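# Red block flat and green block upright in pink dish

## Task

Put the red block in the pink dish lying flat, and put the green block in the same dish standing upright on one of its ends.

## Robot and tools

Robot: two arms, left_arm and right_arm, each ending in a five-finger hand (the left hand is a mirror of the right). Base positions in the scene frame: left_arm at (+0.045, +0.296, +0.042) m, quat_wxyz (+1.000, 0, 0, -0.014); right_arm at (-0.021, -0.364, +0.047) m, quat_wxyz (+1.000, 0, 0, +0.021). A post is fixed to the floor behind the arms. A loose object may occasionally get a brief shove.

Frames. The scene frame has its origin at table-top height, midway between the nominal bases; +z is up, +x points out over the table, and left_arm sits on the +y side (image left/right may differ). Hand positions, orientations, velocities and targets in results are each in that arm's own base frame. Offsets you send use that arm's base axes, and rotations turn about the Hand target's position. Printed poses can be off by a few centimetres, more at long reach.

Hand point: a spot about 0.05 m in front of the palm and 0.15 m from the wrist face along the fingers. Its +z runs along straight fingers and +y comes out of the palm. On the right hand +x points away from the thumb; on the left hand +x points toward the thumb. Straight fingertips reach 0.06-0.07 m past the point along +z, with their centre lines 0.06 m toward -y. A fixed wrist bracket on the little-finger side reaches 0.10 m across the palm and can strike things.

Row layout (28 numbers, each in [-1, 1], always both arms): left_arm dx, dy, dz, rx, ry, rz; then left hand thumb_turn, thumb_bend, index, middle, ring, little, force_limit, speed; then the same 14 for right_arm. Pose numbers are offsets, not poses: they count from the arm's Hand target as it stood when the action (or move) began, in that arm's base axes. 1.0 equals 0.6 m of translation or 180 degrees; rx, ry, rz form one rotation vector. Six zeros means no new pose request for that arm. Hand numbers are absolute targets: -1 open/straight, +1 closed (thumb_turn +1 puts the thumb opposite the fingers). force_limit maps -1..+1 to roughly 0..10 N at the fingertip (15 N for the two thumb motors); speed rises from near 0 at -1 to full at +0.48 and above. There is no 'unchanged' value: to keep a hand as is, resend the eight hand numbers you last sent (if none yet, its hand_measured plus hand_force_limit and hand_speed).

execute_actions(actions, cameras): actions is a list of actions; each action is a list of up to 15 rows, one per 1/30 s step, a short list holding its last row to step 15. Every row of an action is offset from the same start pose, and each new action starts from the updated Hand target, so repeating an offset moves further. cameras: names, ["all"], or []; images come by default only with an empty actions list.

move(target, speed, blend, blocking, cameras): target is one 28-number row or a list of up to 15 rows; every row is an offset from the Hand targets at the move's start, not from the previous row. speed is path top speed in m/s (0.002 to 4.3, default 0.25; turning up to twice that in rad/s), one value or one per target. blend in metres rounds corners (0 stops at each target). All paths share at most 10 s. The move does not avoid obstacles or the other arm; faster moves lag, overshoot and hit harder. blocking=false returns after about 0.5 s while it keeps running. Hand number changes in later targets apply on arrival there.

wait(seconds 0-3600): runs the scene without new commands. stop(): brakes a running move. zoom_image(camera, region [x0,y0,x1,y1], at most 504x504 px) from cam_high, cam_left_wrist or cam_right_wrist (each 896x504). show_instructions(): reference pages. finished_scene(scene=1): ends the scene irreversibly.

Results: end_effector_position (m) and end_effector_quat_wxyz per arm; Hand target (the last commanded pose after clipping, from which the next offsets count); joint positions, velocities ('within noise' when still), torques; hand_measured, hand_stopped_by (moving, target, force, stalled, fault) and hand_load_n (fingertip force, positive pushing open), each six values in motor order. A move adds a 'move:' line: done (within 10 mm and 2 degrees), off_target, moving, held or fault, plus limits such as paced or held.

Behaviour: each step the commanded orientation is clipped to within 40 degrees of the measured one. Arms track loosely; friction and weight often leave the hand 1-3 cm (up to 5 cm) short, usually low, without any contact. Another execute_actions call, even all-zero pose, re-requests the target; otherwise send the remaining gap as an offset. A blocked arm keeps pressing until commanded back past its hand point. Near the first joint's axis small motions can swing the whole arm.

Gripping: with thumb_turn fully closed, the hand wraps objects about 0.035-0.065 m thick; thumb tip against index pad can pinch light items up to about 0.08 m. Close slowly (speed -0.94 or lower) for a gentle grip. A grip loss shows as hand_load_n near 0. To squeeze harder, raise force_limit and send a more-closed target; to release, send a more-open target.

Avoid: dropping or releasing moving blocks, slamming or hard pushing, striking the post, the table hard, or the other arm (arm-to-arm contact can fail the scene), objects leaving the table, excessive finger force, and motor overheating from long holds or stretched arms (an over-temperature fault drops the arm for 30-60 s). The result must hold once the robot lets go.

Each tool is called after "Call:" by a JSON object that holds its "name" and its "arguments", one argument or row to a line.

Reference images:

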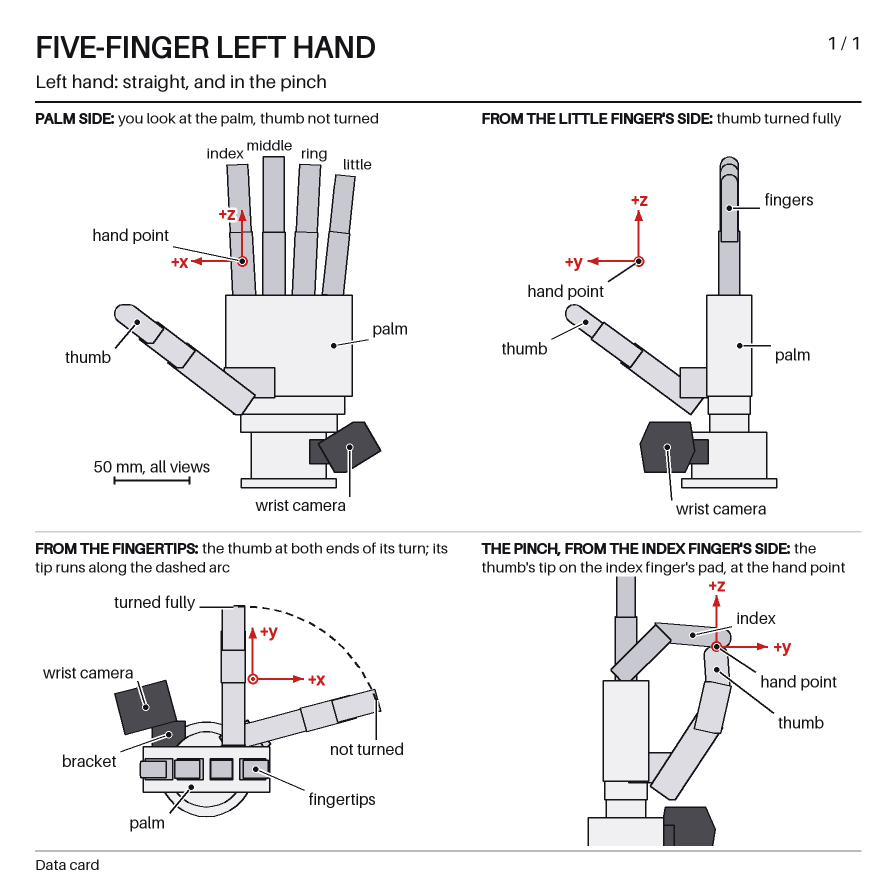

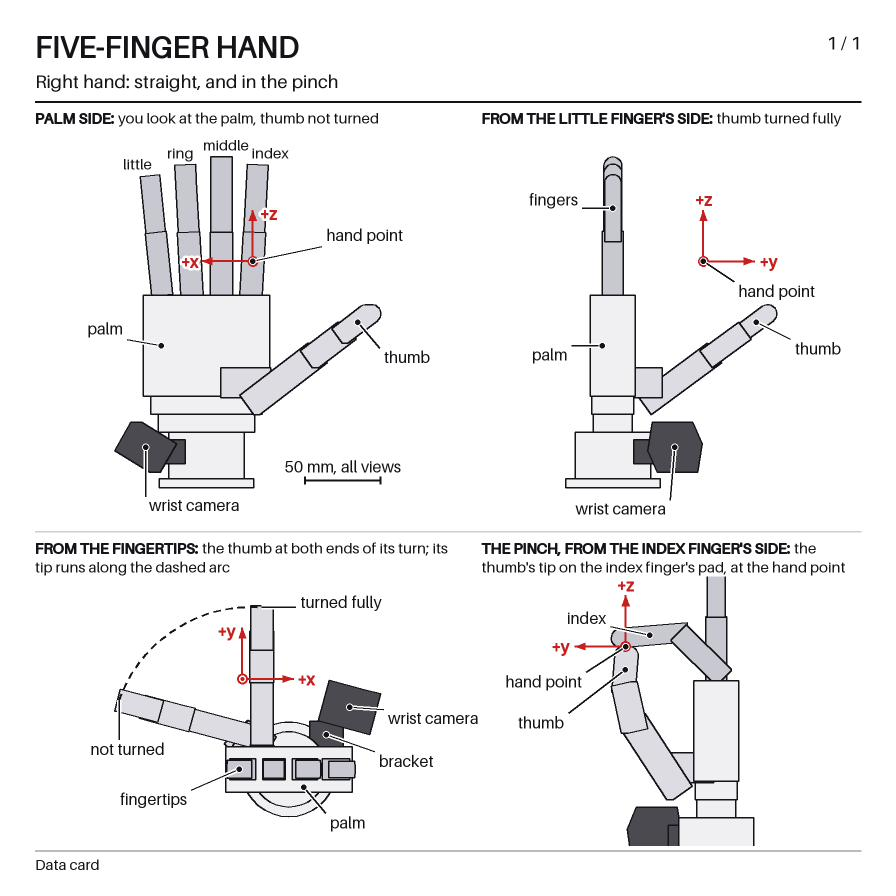

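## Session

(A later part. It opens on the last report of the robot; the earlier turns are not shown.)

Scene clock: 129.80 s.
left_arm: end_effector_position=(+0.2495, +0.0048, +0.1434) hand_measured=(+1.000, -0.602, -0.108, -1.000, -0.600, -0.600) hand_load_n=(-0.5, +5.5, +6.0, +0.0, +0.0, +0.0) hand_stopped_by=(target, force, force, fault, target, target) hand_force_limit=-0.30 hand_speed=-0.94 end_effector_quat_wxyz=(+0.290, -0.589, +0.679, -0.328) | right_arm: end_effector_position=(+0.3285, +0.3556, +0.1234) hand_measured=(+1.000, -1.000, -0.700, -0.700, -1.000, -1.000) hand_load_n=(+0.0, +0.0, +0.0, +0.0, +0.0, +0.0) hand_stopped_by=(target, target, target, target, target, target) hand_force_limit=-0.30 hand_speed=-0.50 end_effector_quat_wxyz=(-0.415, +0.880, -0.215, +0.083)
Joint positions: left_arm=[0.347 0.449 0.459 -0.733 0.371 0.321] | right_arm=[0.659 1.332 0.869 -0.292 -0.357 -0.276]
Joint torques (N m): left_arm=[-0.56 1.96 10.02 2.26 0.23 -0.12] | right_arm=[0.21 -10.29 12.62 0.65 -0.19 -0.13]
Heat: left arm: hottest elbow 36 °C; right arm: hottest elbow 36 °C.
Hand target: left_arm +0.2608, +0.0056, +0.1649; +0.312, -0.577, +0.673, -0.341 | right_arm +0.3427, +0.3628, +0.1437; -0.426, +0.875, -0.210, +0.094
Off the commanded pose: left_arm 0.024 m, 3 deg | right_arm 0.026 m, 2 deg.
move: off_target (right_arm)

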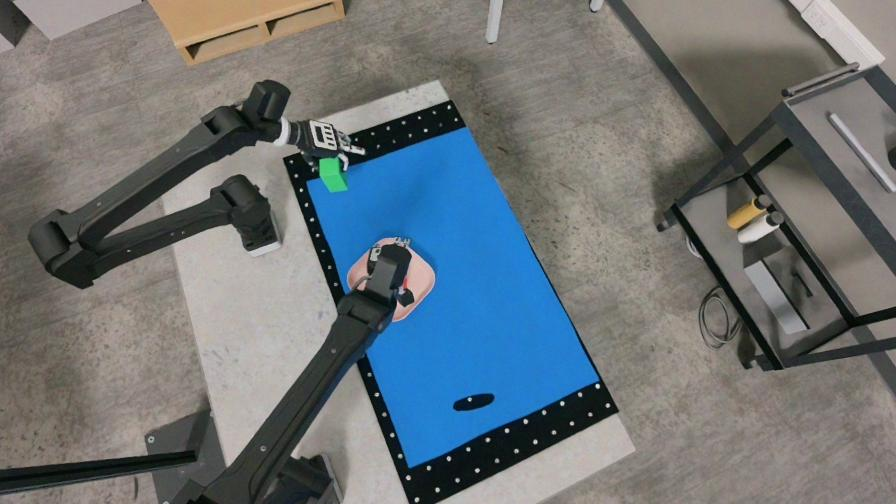

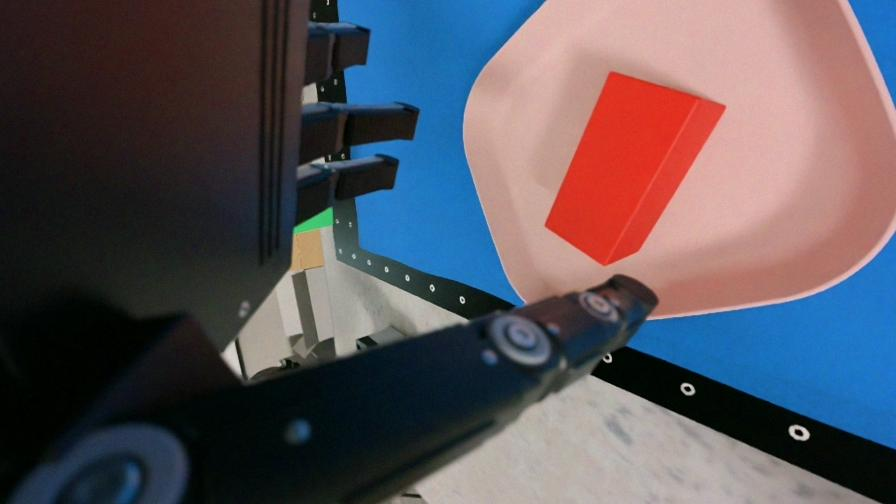

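Call:
{"name": "move", "arguments": {
  "target": [
    [0,0,0,0,0,0,1,0.1,0.2,-0.6,-0.6,-0.6,-0.3,-0.94,0,0,0.12,0,0,0,1,-1,-0.7,-0.7,-1,-1,-0.3,-0.5],
    [0,0,0,0,0,0,1,0.1,0.2,-0.6,-0.6,-0.6,-0.3,-0.94,-0.1,-0.55,0.15,0,0,0,1,-1,-0.7,-0.7,-1,-1,-0.3,-0.5]
  ],
  "speed": 0.2,
  "blend": 0.04,
  "cameras": ["all"]
}}

Call:
{"name": "zoom_image", "arguments": {
  "camera": "cam_high",
  "region": [320, 200, 480, 350]
}}

Call:
{"name": "zoom_image", "arguments": {
  "camera": "cam_high",
  "region": [280, 110, 400, 210]
}}

Scene clock: 134.03 s.
left_arm: end_effector_position=(+0.2495, +0.0048, +0.1434) hand_measured=(+1.000, -0.602, -0.108, -1.000, -0.600, -0.600) hand_load_n=(-0.5, +5.0, +6.0, +0.0, +0.0, +0.0) hand_stopped_by=(target, force, force, fault, target, target) hand_force_limit=-0.30 hand_speed=-0.94 end_effector_quat_wxyz=(+0.290, -0.589, +0.679, -0.328) | right_arm: end_effector_position=(+0.2708, +0.0399, +0.2163) hand_measured=(+1.000, -1.000, -0.700, -0.700, -1.000, -1.000) hand_load_n=(+0.0, +0.0, +0.0, +0.0, +0.0, +0.0) hand_stopped_by=(target, target, target, target, target, target) hand_force_limit=-0.30 hand_speed=-0.50 end_effector_quat_wxyz=(-0.426, +0.875, -0.216, +0.076)
Joint positions: left_arm=[0.347 0.449 0.459 -0.733 0.371 0.321] | right_arm=[-0.3 1.005 0.925 -1.344 -0.887 -1.317]
Joint torques (N m): left_arm=[-0.56 1.9 10 2.28 0.23 -0.12] | right_arm=[-0.26 -4.25 12.93 -0.23 -0.58 -0.15]
Heat: left arm: hottest elbow 36 °C; right arm: hottest elbow 36 °C.
Hand target: left_arm +0.2608, +0.0056, +0.1649; +0.312, -0.577, +0.673, -0.341 | right_arm +0.2827, +0.0328, +0.2336; -0.425, +0.875, -0.210, +0.094
Off the commanded pose: left_arm 0.024 m, 3 deg | right_arm 0.022 m, 2 deg.
move: off_target (right_arm); blend cut to 0.036 m at target 1

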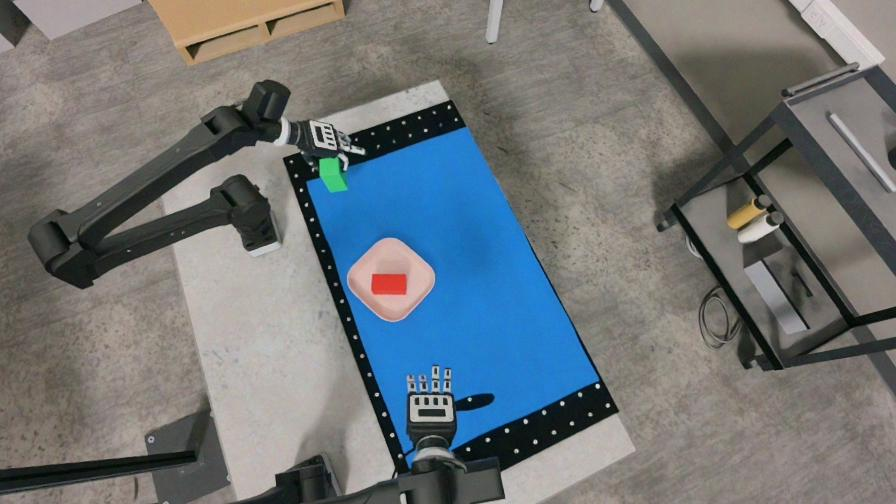

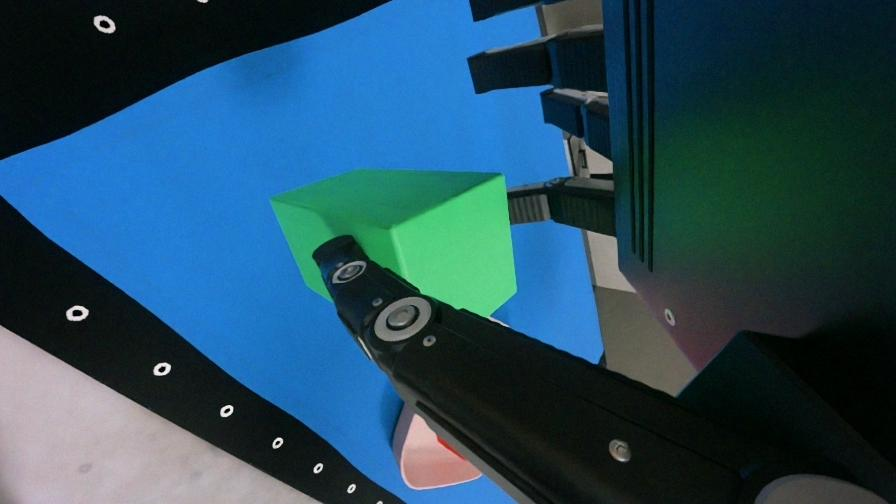

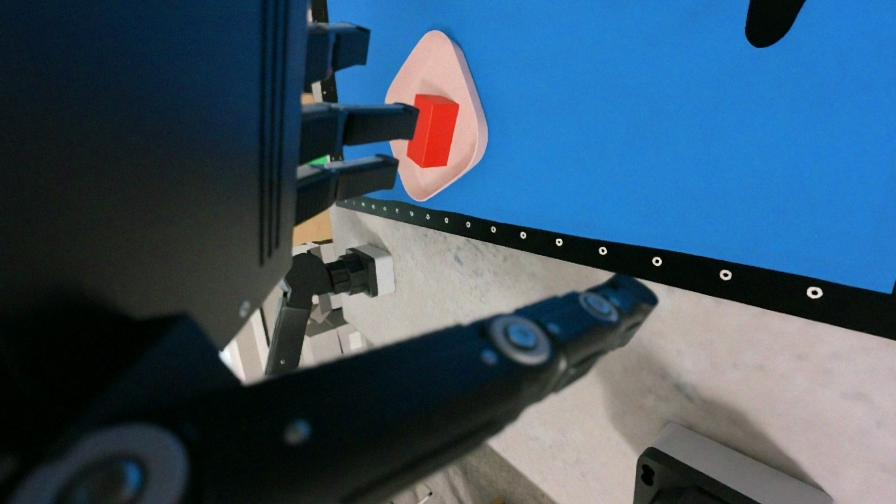

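Scaled by 3.150 from the camera's image (finer frame: 1280x720).

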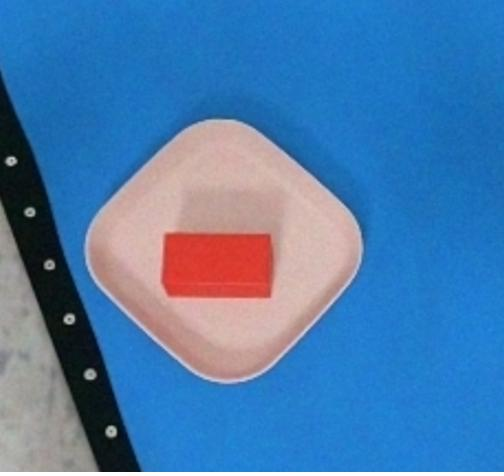

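Scaled by 4.200 from the camera's image (finer frame: 1280x720).

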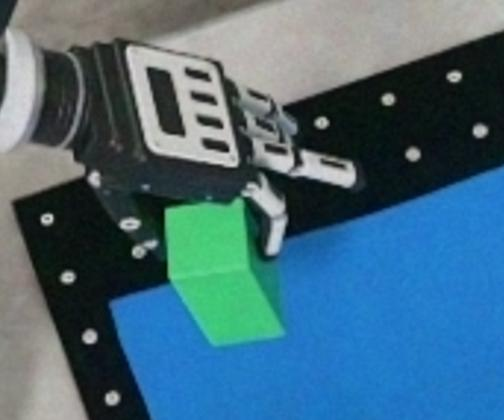

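Call:
{"name": "move", "arguments": {
  "target": [0.0767,-0.405,0.03,0,0,0,1,0.1,0.2,-0.6,-0.6,-0.6,-0.3,-0.94,0,0,0,0,0,0,1,-1,-0.7,-0.7,-1,-1,-0.3,-0.5],
  "speed": 0.1,
  "cameras": ["all"]
}}

Call:
{"name": "zoom_image", "arguments": {
  "camera": "cam_high",
  "region": [320, 200, 480, 350]
}}

Scene clock: 139.07 s.
left_arm: end_effector_position=(+0.2903, -0.2149, +0.1481) hand_measured=(+1.000, -0.602, -0.108, -1.000, -0.600, -0.600) hand_load_n=(-0.5, +5.0, +6.0, +0.0, +0.0, +0.0) hand_stopped_by=(target, force, force, fault, target, target) hand_force_limit=-0.30 hand_speed=-0.94 end_effector_quat_wxyz=(+0.312, -0.575, +0.694, -0.301) | right_arm: end_effector_position=(+0.2708, +0.0398, +0.2162) hand_measured=(+1.000, -1.000, -0.700, -0.700, -1.000, -1.000) hand_load_n=(+0.0, +0.0, +0.0, +0.0, +0.0, +0.0) hand_stopped_by=(target, target, target, target, target, target) hand_force_limit=-0.30 hand_speed=-0.50 end_effector_quat_wxyz=(-0.426, +0.875, -0.216, +0.076)
Joint positions: left_arm=[-0.791 0.887 0.637 -0.562 -0.539 -0.385] | right_arm=[-0.3 1.005 0.925 -1.344 -0.887 -1.318]
Joint torques (N m): left_arm=[-0.91 -1.96 11.88 2.1 -0.5 -0.16] | right_arm=[-0.09 -4.42 12.86 -0.13 -0.6 -0.14]
Heat: left arm: hottest elbow 36 °C; right arm: hottest elbow 36 °C.
Hand target: left_arm +0.3069, -0.2373, +0.1831; +0.313, -0.577, +0.673, -0.341 | right_arm +0.2827, +0.0328, +0.2335; -0.425, +0.875, -0.210, +0.094
Off the commanded pose: left_arm 0.045 m, 5 deg | right_arm 0.022 m, 2 deg.
move: off_target (left_arm)

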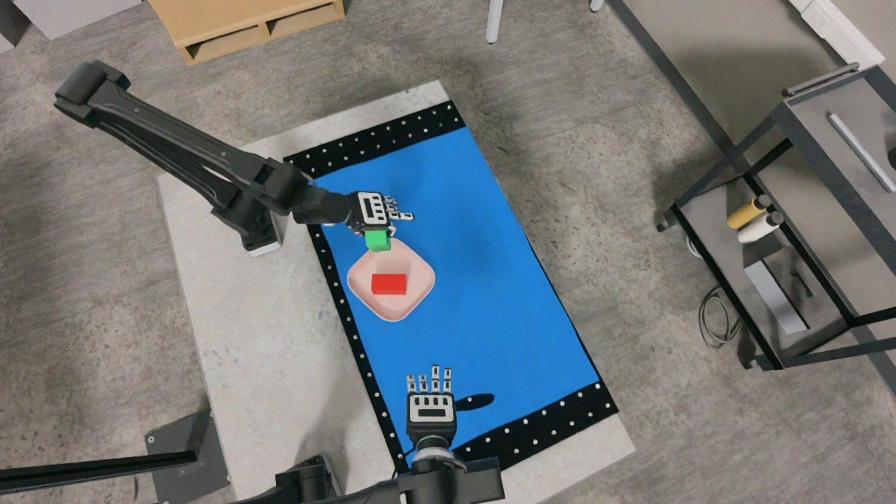

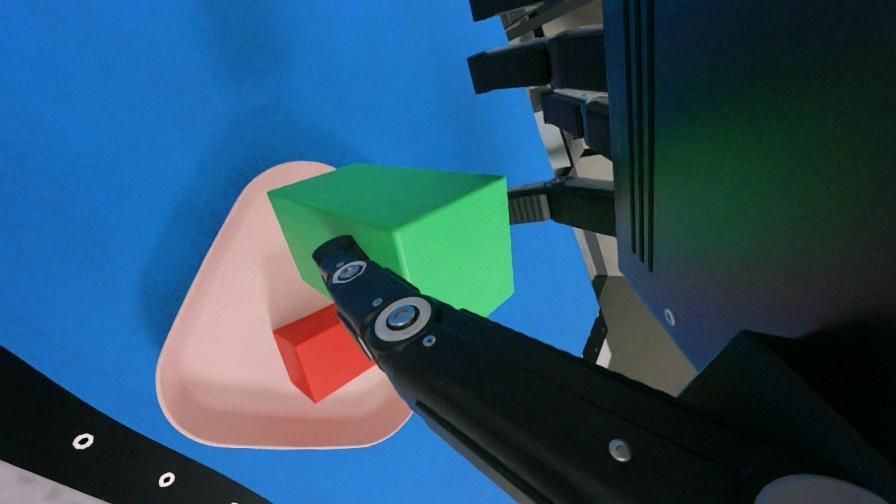

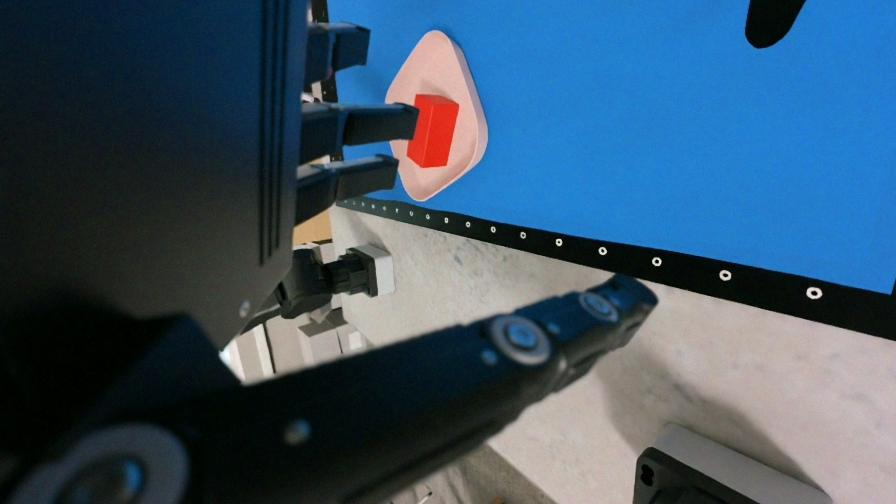

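Scaled by 3.150 from the camera's image (finer frame: 1280x720).

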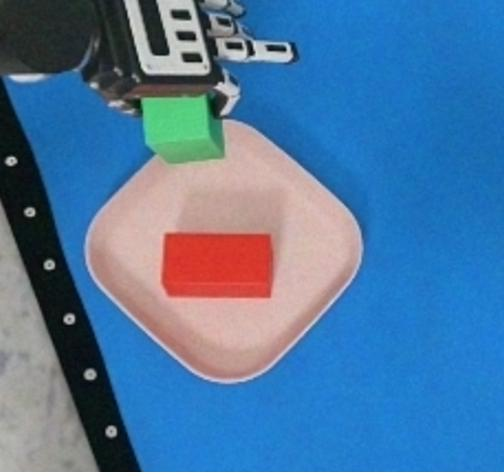

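Call:
{"name": "move", "arguments": {
  "target": [-0.019,-0.0017,-0.102,-0.004,0.0183,0.0005,1,0.1,0.2,-0.6,-0.6,-0.6,-0.3,-0.94,0,0,0,0,0,0,1,-1,-0.7,-0.7,-1,-1,-0.3,-0.5],
  "speed": 0.06,
  "cameras": ["cam_high","cam_left_wrist"]
}}

Call:
{"name": "zoom_image", "arguments": {
  "camera": "cam_high",
  "region": [320, 200, 480, 350]
}}

Scene clock: 142.50 s.
left_arm: end_effector_position=(+0.2953, -0.2296, +0.1193) hand_measured=(+1.000, -0.602, -0.108, -1.000, -0.600, -0.600) hand_load_n=(+0.0, +5.5, +6.0, +0.0, +0.0, -0.5) hand_stopped_by=(target, force, force, fault, target, target) hand_force_limit=-0.30 hand_speed=-0.94 end_effector_quat_wxyz=(+0.294, -0.588, +0.684, -0.315) | right_arm: end_effector_position=(+0.2708, +0.0398, +0.2162) hand_measured=(+1.000, -1.000, -0.700, -0.700, -1.000, -1.000) hand_load_n=(+0.0, +0.0, +0.0, +0.0, +0.0, +0.0) hand_stopped_by=(target, target, target, target, target, target) hand_force_limit=-0.30 hand_speed=-0.50 end_effector_quat_wxyz=(-0.426, +0.875, -0.216, +0.076)
Joint positions: left_arm=[-0.791 0.952 0.588 -0.442 -0.513 -0.43] | right_arm=[-0.3 1.005 0.925 -1.344 -0.887 -1.318]
Joint torques (N m): left_arm=[-1.14 -2.61 7.27 2.1 -0.32 -0.19] | right_arm=[-0.26 -4.07 12.9 -0.13 -0.61 -0.16]
Heat: left arm: hottest elbow 36 °C; right arm: hottest elbow 36 °C.
Hand target: left_arm +0.2954, -0.2383, +0.1218; +0.290, -0.589, +0.679, -0.328 | right_arm +0.2827, +0.0328, +0.2335; -0.425, +0.875, -0.210, +0.094
Off the commanded pose: left_arm 0.009 m, 2 deg | right_arm 0.022 m, 2 deg.
move: done

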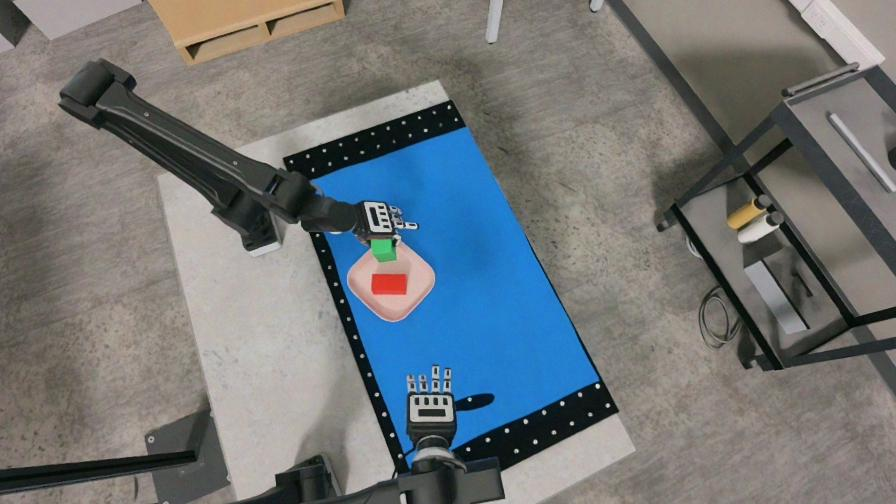

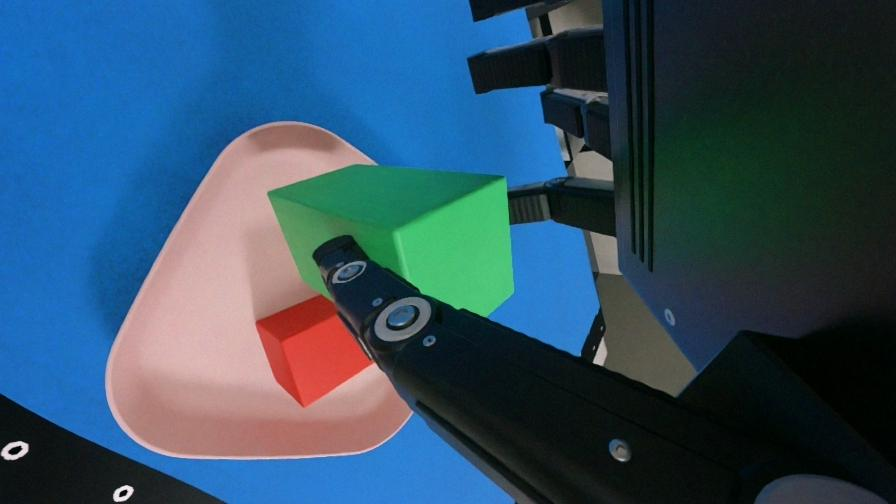

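Scaled by 3.150 from the camera's image (finer frame: 1280x720).

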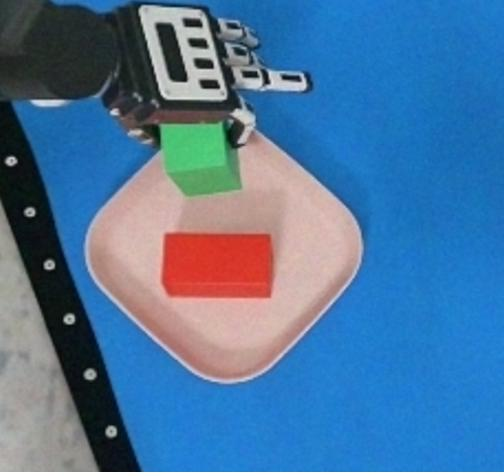

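Call:
{"name": "move", "arguments": {
  "target": [0,-0.026,-0.013,0,0,0,1,0.1,0.2,-0.6,-0.6,-0.6,-0.3,-0.94,0,0,0,0,0,0,1,-1,-0.7,-0.7,-1,-1,-0.3,-0.5],
  "speed": 0.06,
  "cameras": ["cam_high","cam_left_wrist"]
}}

Call:
{"name": "zoom_image", "arguments": {
  "camera": "cam_high",
  "region": [320, 200, 480, 350]
}}

Scene clock: 144.87 s.
left_arm: end_effector_position=(+0.2921, -0.2436, +0.1060) hand_measured=(+1.000, -0.602, -0.108, -1.000, -0.600, -0.600) hand_load_n=(-0.5, +5.0, +6.0, +0.0, +0.0, +0.0) hand_stopped_by=(target, force, force, fault, target, target) hand_force_limit=-0.30 hand_speed=-0.94 end_effector_quat_wxyz=(+0.292, -0.587, +0.688, -0.311) | right_arm: end_effector_position=(+0.2708, +0.0398, +0.2162) hand_measured=(+1.000, -1.000, -0.700, -0.700, -1.000, -1.000) hand_load_n=(+0.0, +0.0, +0.0, +0.0, -0.5, +0.0) hand_stopped_by=(target, target, target, target, target, target) hand_force_limit=-0.30 hand_speed=-0.50 end_effector_quat_wxyz=(-0.426, +0.875, -0.216, +0.076)
Joint positions: left_arm=[-0.832 1.006 0.588 -0.415 -0.535 -0.462] | right_arm=[-0.3 1.005 0.925 -1.344 -0.887 -1.318]
Joint torques (N m): left_arm=[-1.03 -3.37 7.83 2.06 -0.5 -0.19] | right_arm=[-0.15 -3.96 12.9 -0.12 -0.59 -0.13]
Heat: left arm: hottest elbow 36 °C; right arm: hottest elbow 36 °C.
Hand target: left_arm +0.2954, -0.2539, +0.1140; +0.290, -0.589, +0.679, -0.328 | right_arm +0.2827, +0.0328, +0.2335; -0.425, +0.875, -0.210, +0.094
Off the commanded pose: left_arm 0.013 m, 2 deg | right_arm 0.022 m, 2 deg.
move: off_target (left_arm)

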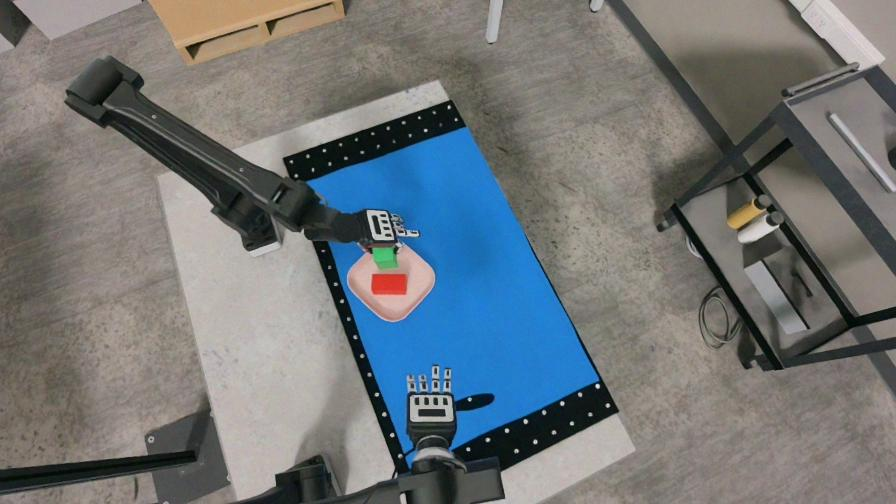

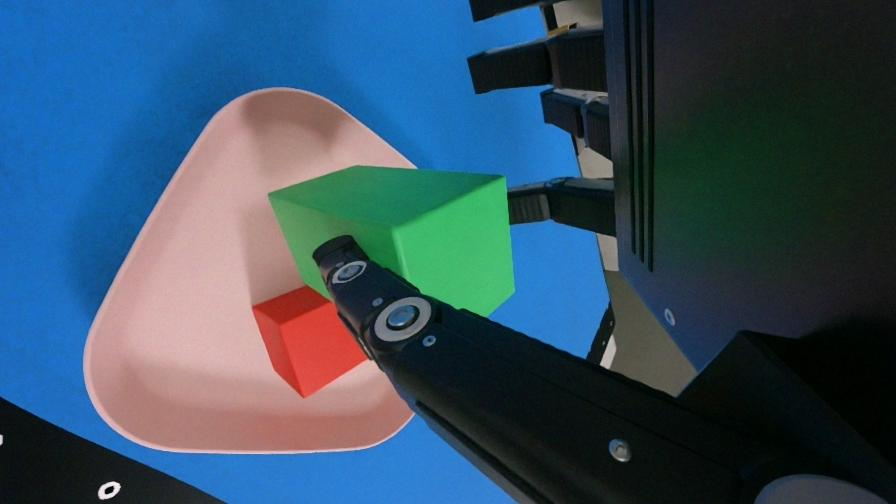

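Scaled by 3.150 from the camera's image (finer frame: 1280x720).

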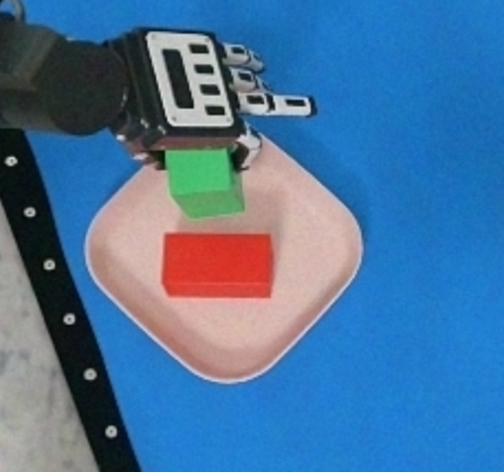

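Call:
{"name": "move", "arguments": {
  "target": [0.002,0,-0.045,-0.0105,-0.0067,0.0006,1,0.1,0.2,-0.6,-0.6,-0.6,-0.3,-0.94,0,0,0,0,0,0,1,-1,-0.7,-0.7,-1,-1,-0.3,-0.5],
  "speed": 0.05,
  "cameras": ["cam_high","cam_left_wrist"]
}}

Call:
{"name": "zoom_image", "arguments": {
  "camera": "cam_high",
  "region": [320, 200, 480, 350]
}}

Scene clock: 146.97 s.
left_arm: end_effector_position=(+0.2952, -0.2479, +0.0847) hand_measured=(+1.000, -0.602, -0.108, -1.000, -0.600, -0.600) hand_load_n=(-0.5, +5.0, +6.0, +0.0, +0.0, +0.0) hand_stopped_by=(target, force, force, fault, target, target) hand_force_limit=-0.30 hand_speed=-0.94 end_effector_quat_wxyz=(+0.291, -0.587, +0.677, -0.334) | right_arm: end_effector_position=(+0.2708, +0.0398, +0.2162) hand_measured=(+1.000, -1.000, -0.700, -0.700, -1.000, -1.000) hand_load_n=(+0.0, +0.0, +0.0, +0.0, +0.0, +0.0) hand_stopped_by=(target, target, target, target, target, target) hand_force_limit=-0.30 hand_speed=-0.50 end_effector_quat_wxyz=(-0.426, +0.875, -0.216, +0.076)
Joint positions: left_arm=[-0.832 1.035 0.521 -0.268 -0.532 -0.464] | right_arm=[-0.3 1.005 0.925 -1.344 -0.887 -1.318]
Joint torques (N m): left_arm=[-0.5 -3.25 6.84 2.06 -0.32 -0.19] | right_arm=[-0.15 -4.25 12.93 -0.12 -0.56 -0.12]
Heat: left arm: hottest elbow 36 °C; right arm: hottest elbow 36 °C.
Hand target: left_arm +0.2966, -0.2539, +0.0870; +0.287, -0.591, +0.670, -0.345 | right_arm +0.2827, +0.0328, +0.2335; -0.425, +0.875, -0.210, +0.094
Off the commanded pose: left_arm 0.007 m, 2 deg | right_arm 0.022 m, 2 deg.
move: done

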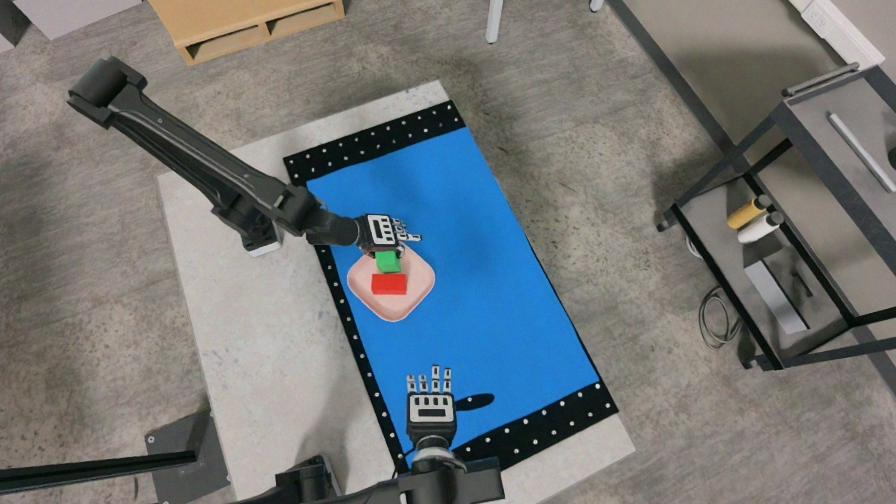

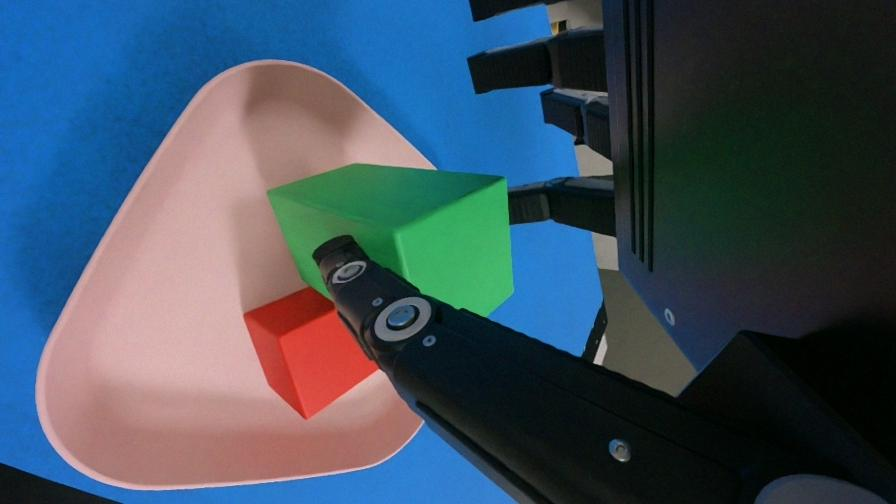

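Scaled by 3.150 from the camera's image (finer frame: 1280x720).

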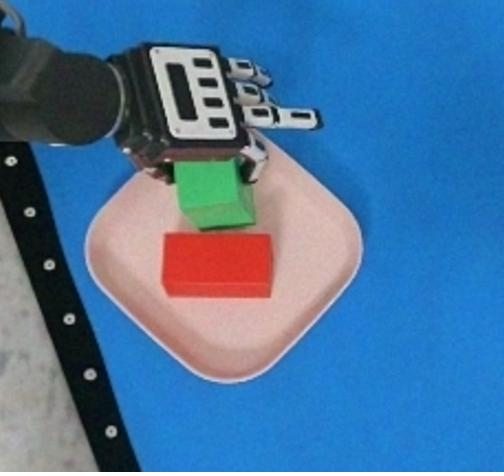

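Call:
{"name": "zoom_image", "arguments": {
  "camera": "cam_high",
  "region": [350, 235, 430, 305]
}}

Call:
{"name": "zoom_image", "arguments": {
  "camera": "cam_left_wrist",
  "region": [180, 140, 560, 440]
}}

Scaled by 6.300 from the camera's image (finer frame: 1280x720).

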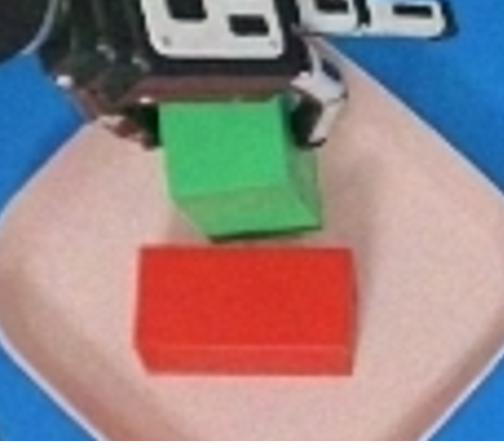

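Scaled by 1.326 from the camera's image (finer frame: 1280x720).

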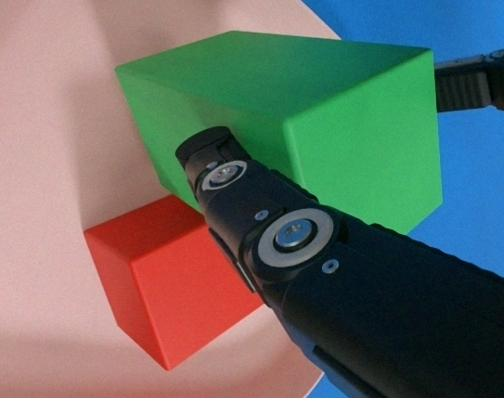

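Call:
{"name": "move", "arguments": {
  "target": [-0.01,0.0117,0,-0.0286,0.0064,0,1,0.1,0.2,-0.6,-0.6,-0.6,-0.3,-0.94,0,0,0,0,0,0,1,-1,-0.7,-0.7,-1,-1,-0.3,-0.5],
  "speed": 0.05,
  "cameras": ["cam_high","cam_left_wrist"]
}}

Call:
{"name": "zoom_image", "arguments": {
  "camera": "cam_high",
  "region": [350, 235, 430, 305]
}}

Call:
{"name": "zoom_image", "arguments": {
  "camera": "cam_left_wrist",
  "region": [180, 140, 560, 440]
}}

Scene clock: 165.13 s.
left_arm: end_effector_position=(+0.2841, -0.2461, +0.0789) hand_measured=(+1.000, -0.602, -0.108, -1.000, -0.600, -0.600) hand_load_n=(-0.5, +5.5, +6.0, +0.0, +0.0, +0.0) hand_stopped_by=(target, force, force, fault, target, target) hand_force_limit=-0.30 hand_speed=-0.94 end_effector_quat_wxyz=(+0.255, -0.597, +0.674, -0.353) | right_arm: end_effector_position=(+0.2708, +0.0398, +0.2162) hand_measured=(+1.000, -1.000, -0.700, -0.700, -1.000, -1.000) hand_load_n=(+0.0, +0.0, +0.0, +0.0, +0.0, +0.0) hand_stopped_by=(target, target, target, target, target, target) hand_force_limit=-0.30 hand_speed=-0.50 end_effector_quat_wxyz=(-0.426, +0.875, -0.216, +0.076)
Joint positions: left_arm=[-0.803 0.991 0.472 -0.241 -0.446 -0.488] | right_arm=[-0.3 1.005 0.925 -1.344 -0.887 -1.318]
Joint torques (N m): left_arm=[1.08 -4.13 6.78 2.17 -0.25 -0.23] | right_arm=[-0.15 -4.19 12.89 -0.21 -0.59 -0.16]
Heat: left arm: hottest elbow 35 °C; right arm: hottest elbow 37 °C.
Hand target: left_arm +0.2906, -0.2468, +0.0869; +0.254, -0.607, +0.657, -0.369 | right_arm +0.2827, +0.0328, +0.2335; -0.425, +0.875, -0.210, +0.094
Off the commanded pose: left_arm 0.010 m, 3 deg | right_arm 0.022 m, 2 deg.
move: off_target (left_arm)

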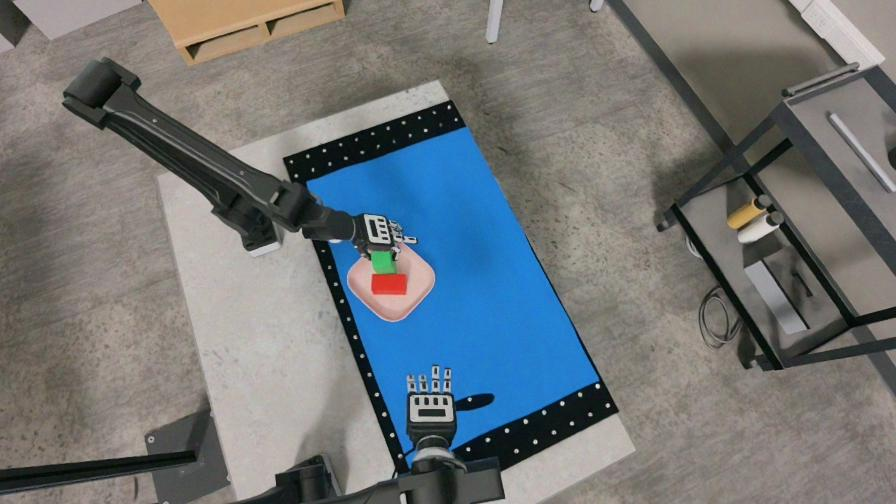

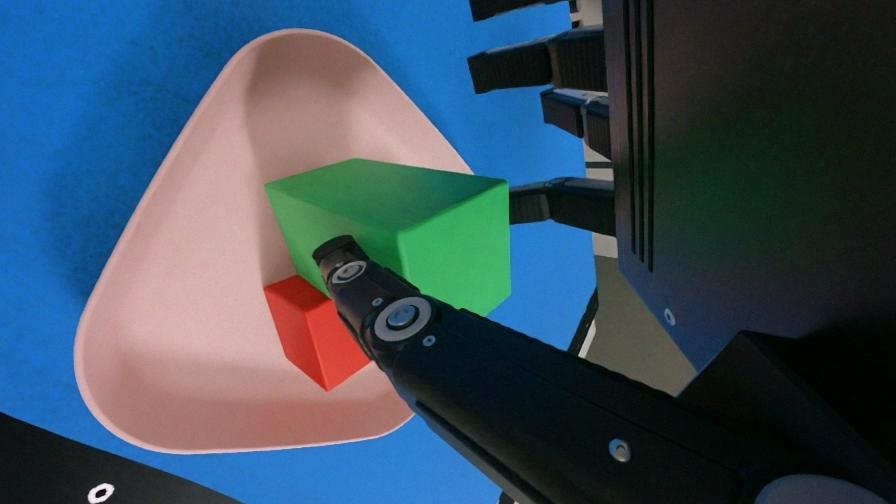

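Scaled by 6.300 from the camera's image (finer frame: 1280x720).

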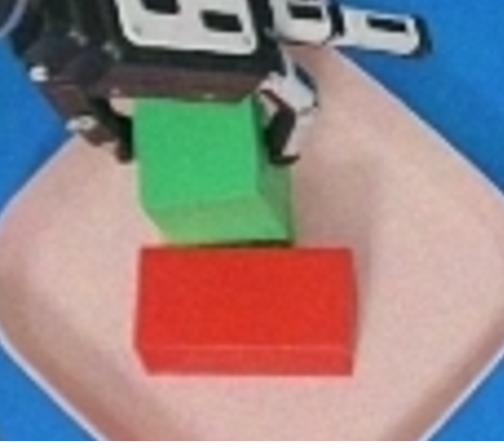

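Scaled by 1.326 from the camera's image (finer frame: 1280x720).

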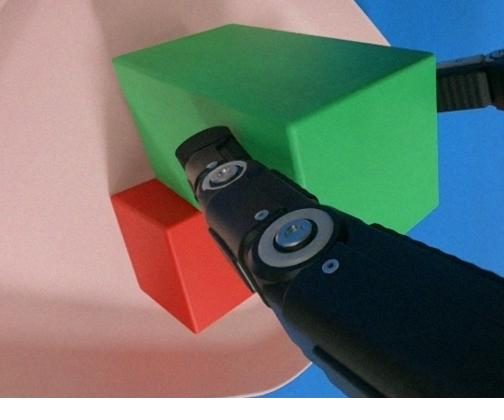

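Call:
{"name": "move", "arguments": {
  "target": [0.0067,0.003,-0.0167,-0.006,0,0,1,0.1,0.2,-0.6,-0.6,-0.6,-0.3,-0.94,0,0,0,0,0,0,1,-1,-0.7,-0.7,-1,-1,-0.3,-0.5],
  "speed": 0.03,
  "cameras": ["cam_high","cam_left_wrist"]
}}

Call:
{"name": "zoom_image", "arguments": {
  "camera": "cam_high",
  "region": [350, 235, 430, 305]
}}

Call:
{"name": "zoom_image", "arguments": {
  "camera": "cam_left_wrist",
  "region": [180, 140, 560, 440]
}}

Scene clock: 170.13 s.
left_arm: end_effector_position=(+0.2888, -0.2456, +0.0755) hand_measured=(+1.000, -0.602, -0.108, -1.000, -0.600, -0.600) hand_load_n=(-0.5, +5.5, +6.0, +0.0, +0.0, +0.0) hand_stopped_by=(target, force, force, fault, target, target) hand_force_limit=-0.30 hand_speed=-0.94 end_effector_quat_wxyz=(+0.248, -0.602, +0.664, -0.368) | right_arm: end_effector_position=(+0.2708, +0.0398, +0.2162) hand_measured=(+1.000, -1.000, -0.700, -0.700, -1.000, -1.000) hand_load_n=(+0.0, +0.0, +0.0, +0.0, +0.0, +0.0) hand_stopped_by=(target, target, target, target, target, target) hand_force_limit=-0.30 hand_speed=-0.50 end_effector_quat_wxyz=(-0.426, +0.875, -0.216, +0.076)
Joint positions: left_arm=[-0.778 0.995 0.448 -0.178 -0.419 -0.489] | right_arm=[-0.3 1.005 0.925 -1.344 -0.887 -1.318]
Joint torques (N m): left_arm=[1.08 -2.32 6.69 2.22 -0.23 -0.14] | right_arm=[-0.15 -3.96 12.93 -0.17 -0.58 -0.13]
Heat: left arm: hottest elbow 35 °C; right arm: hottest elbow 37 °C.
Hand target: left_arm +0.2947, -0.2451, +0.0770; +0.248, -0.609, +0.653, -0.375 | right_arm +0.2827, +0.0328, +0.2335; -0.425, +0.875, -0.210, +0.094
Off the commanded pose: left_arm 0.006 m, 2 deg | right_arm 0.022 m, 2 deg.
move: done

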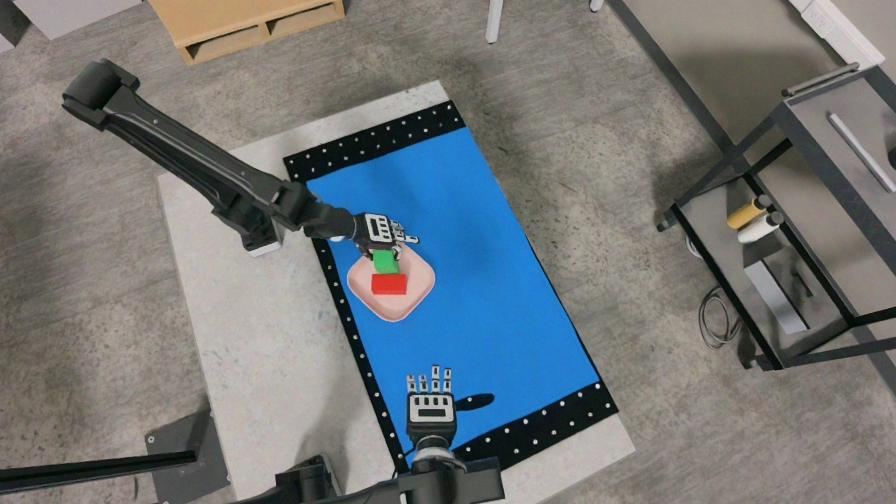

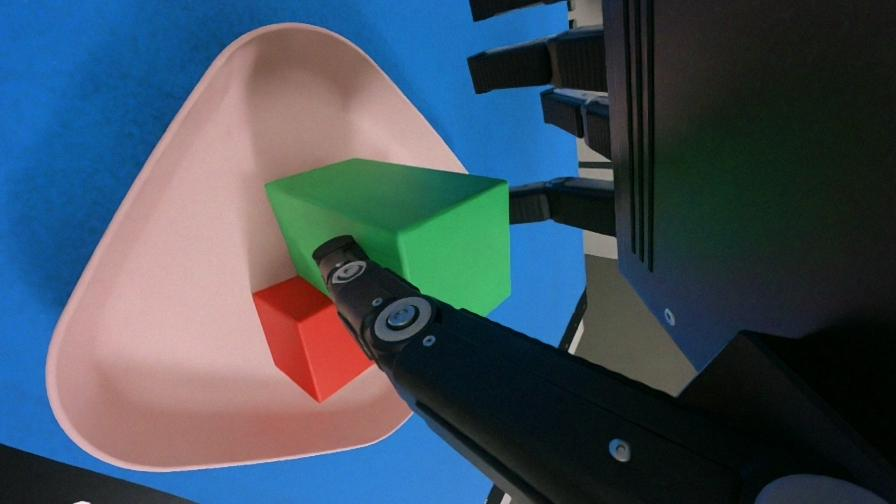

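Scaled by 6.300 from the camera's image (finer frame: 1280x720).

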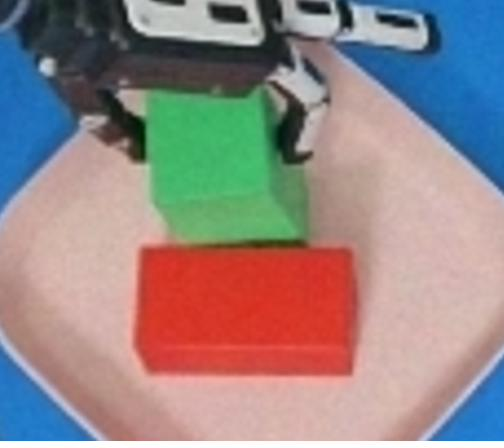

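Scaled by 1.326 from the camera's image (finer frame: 1280x720).

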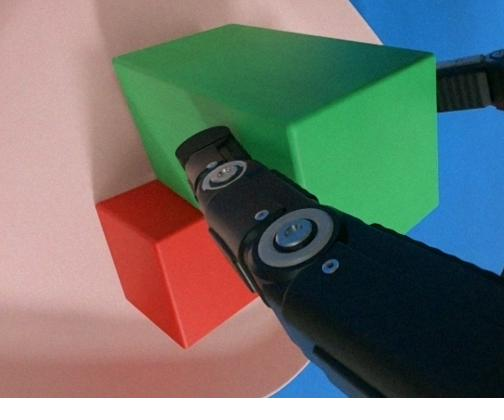

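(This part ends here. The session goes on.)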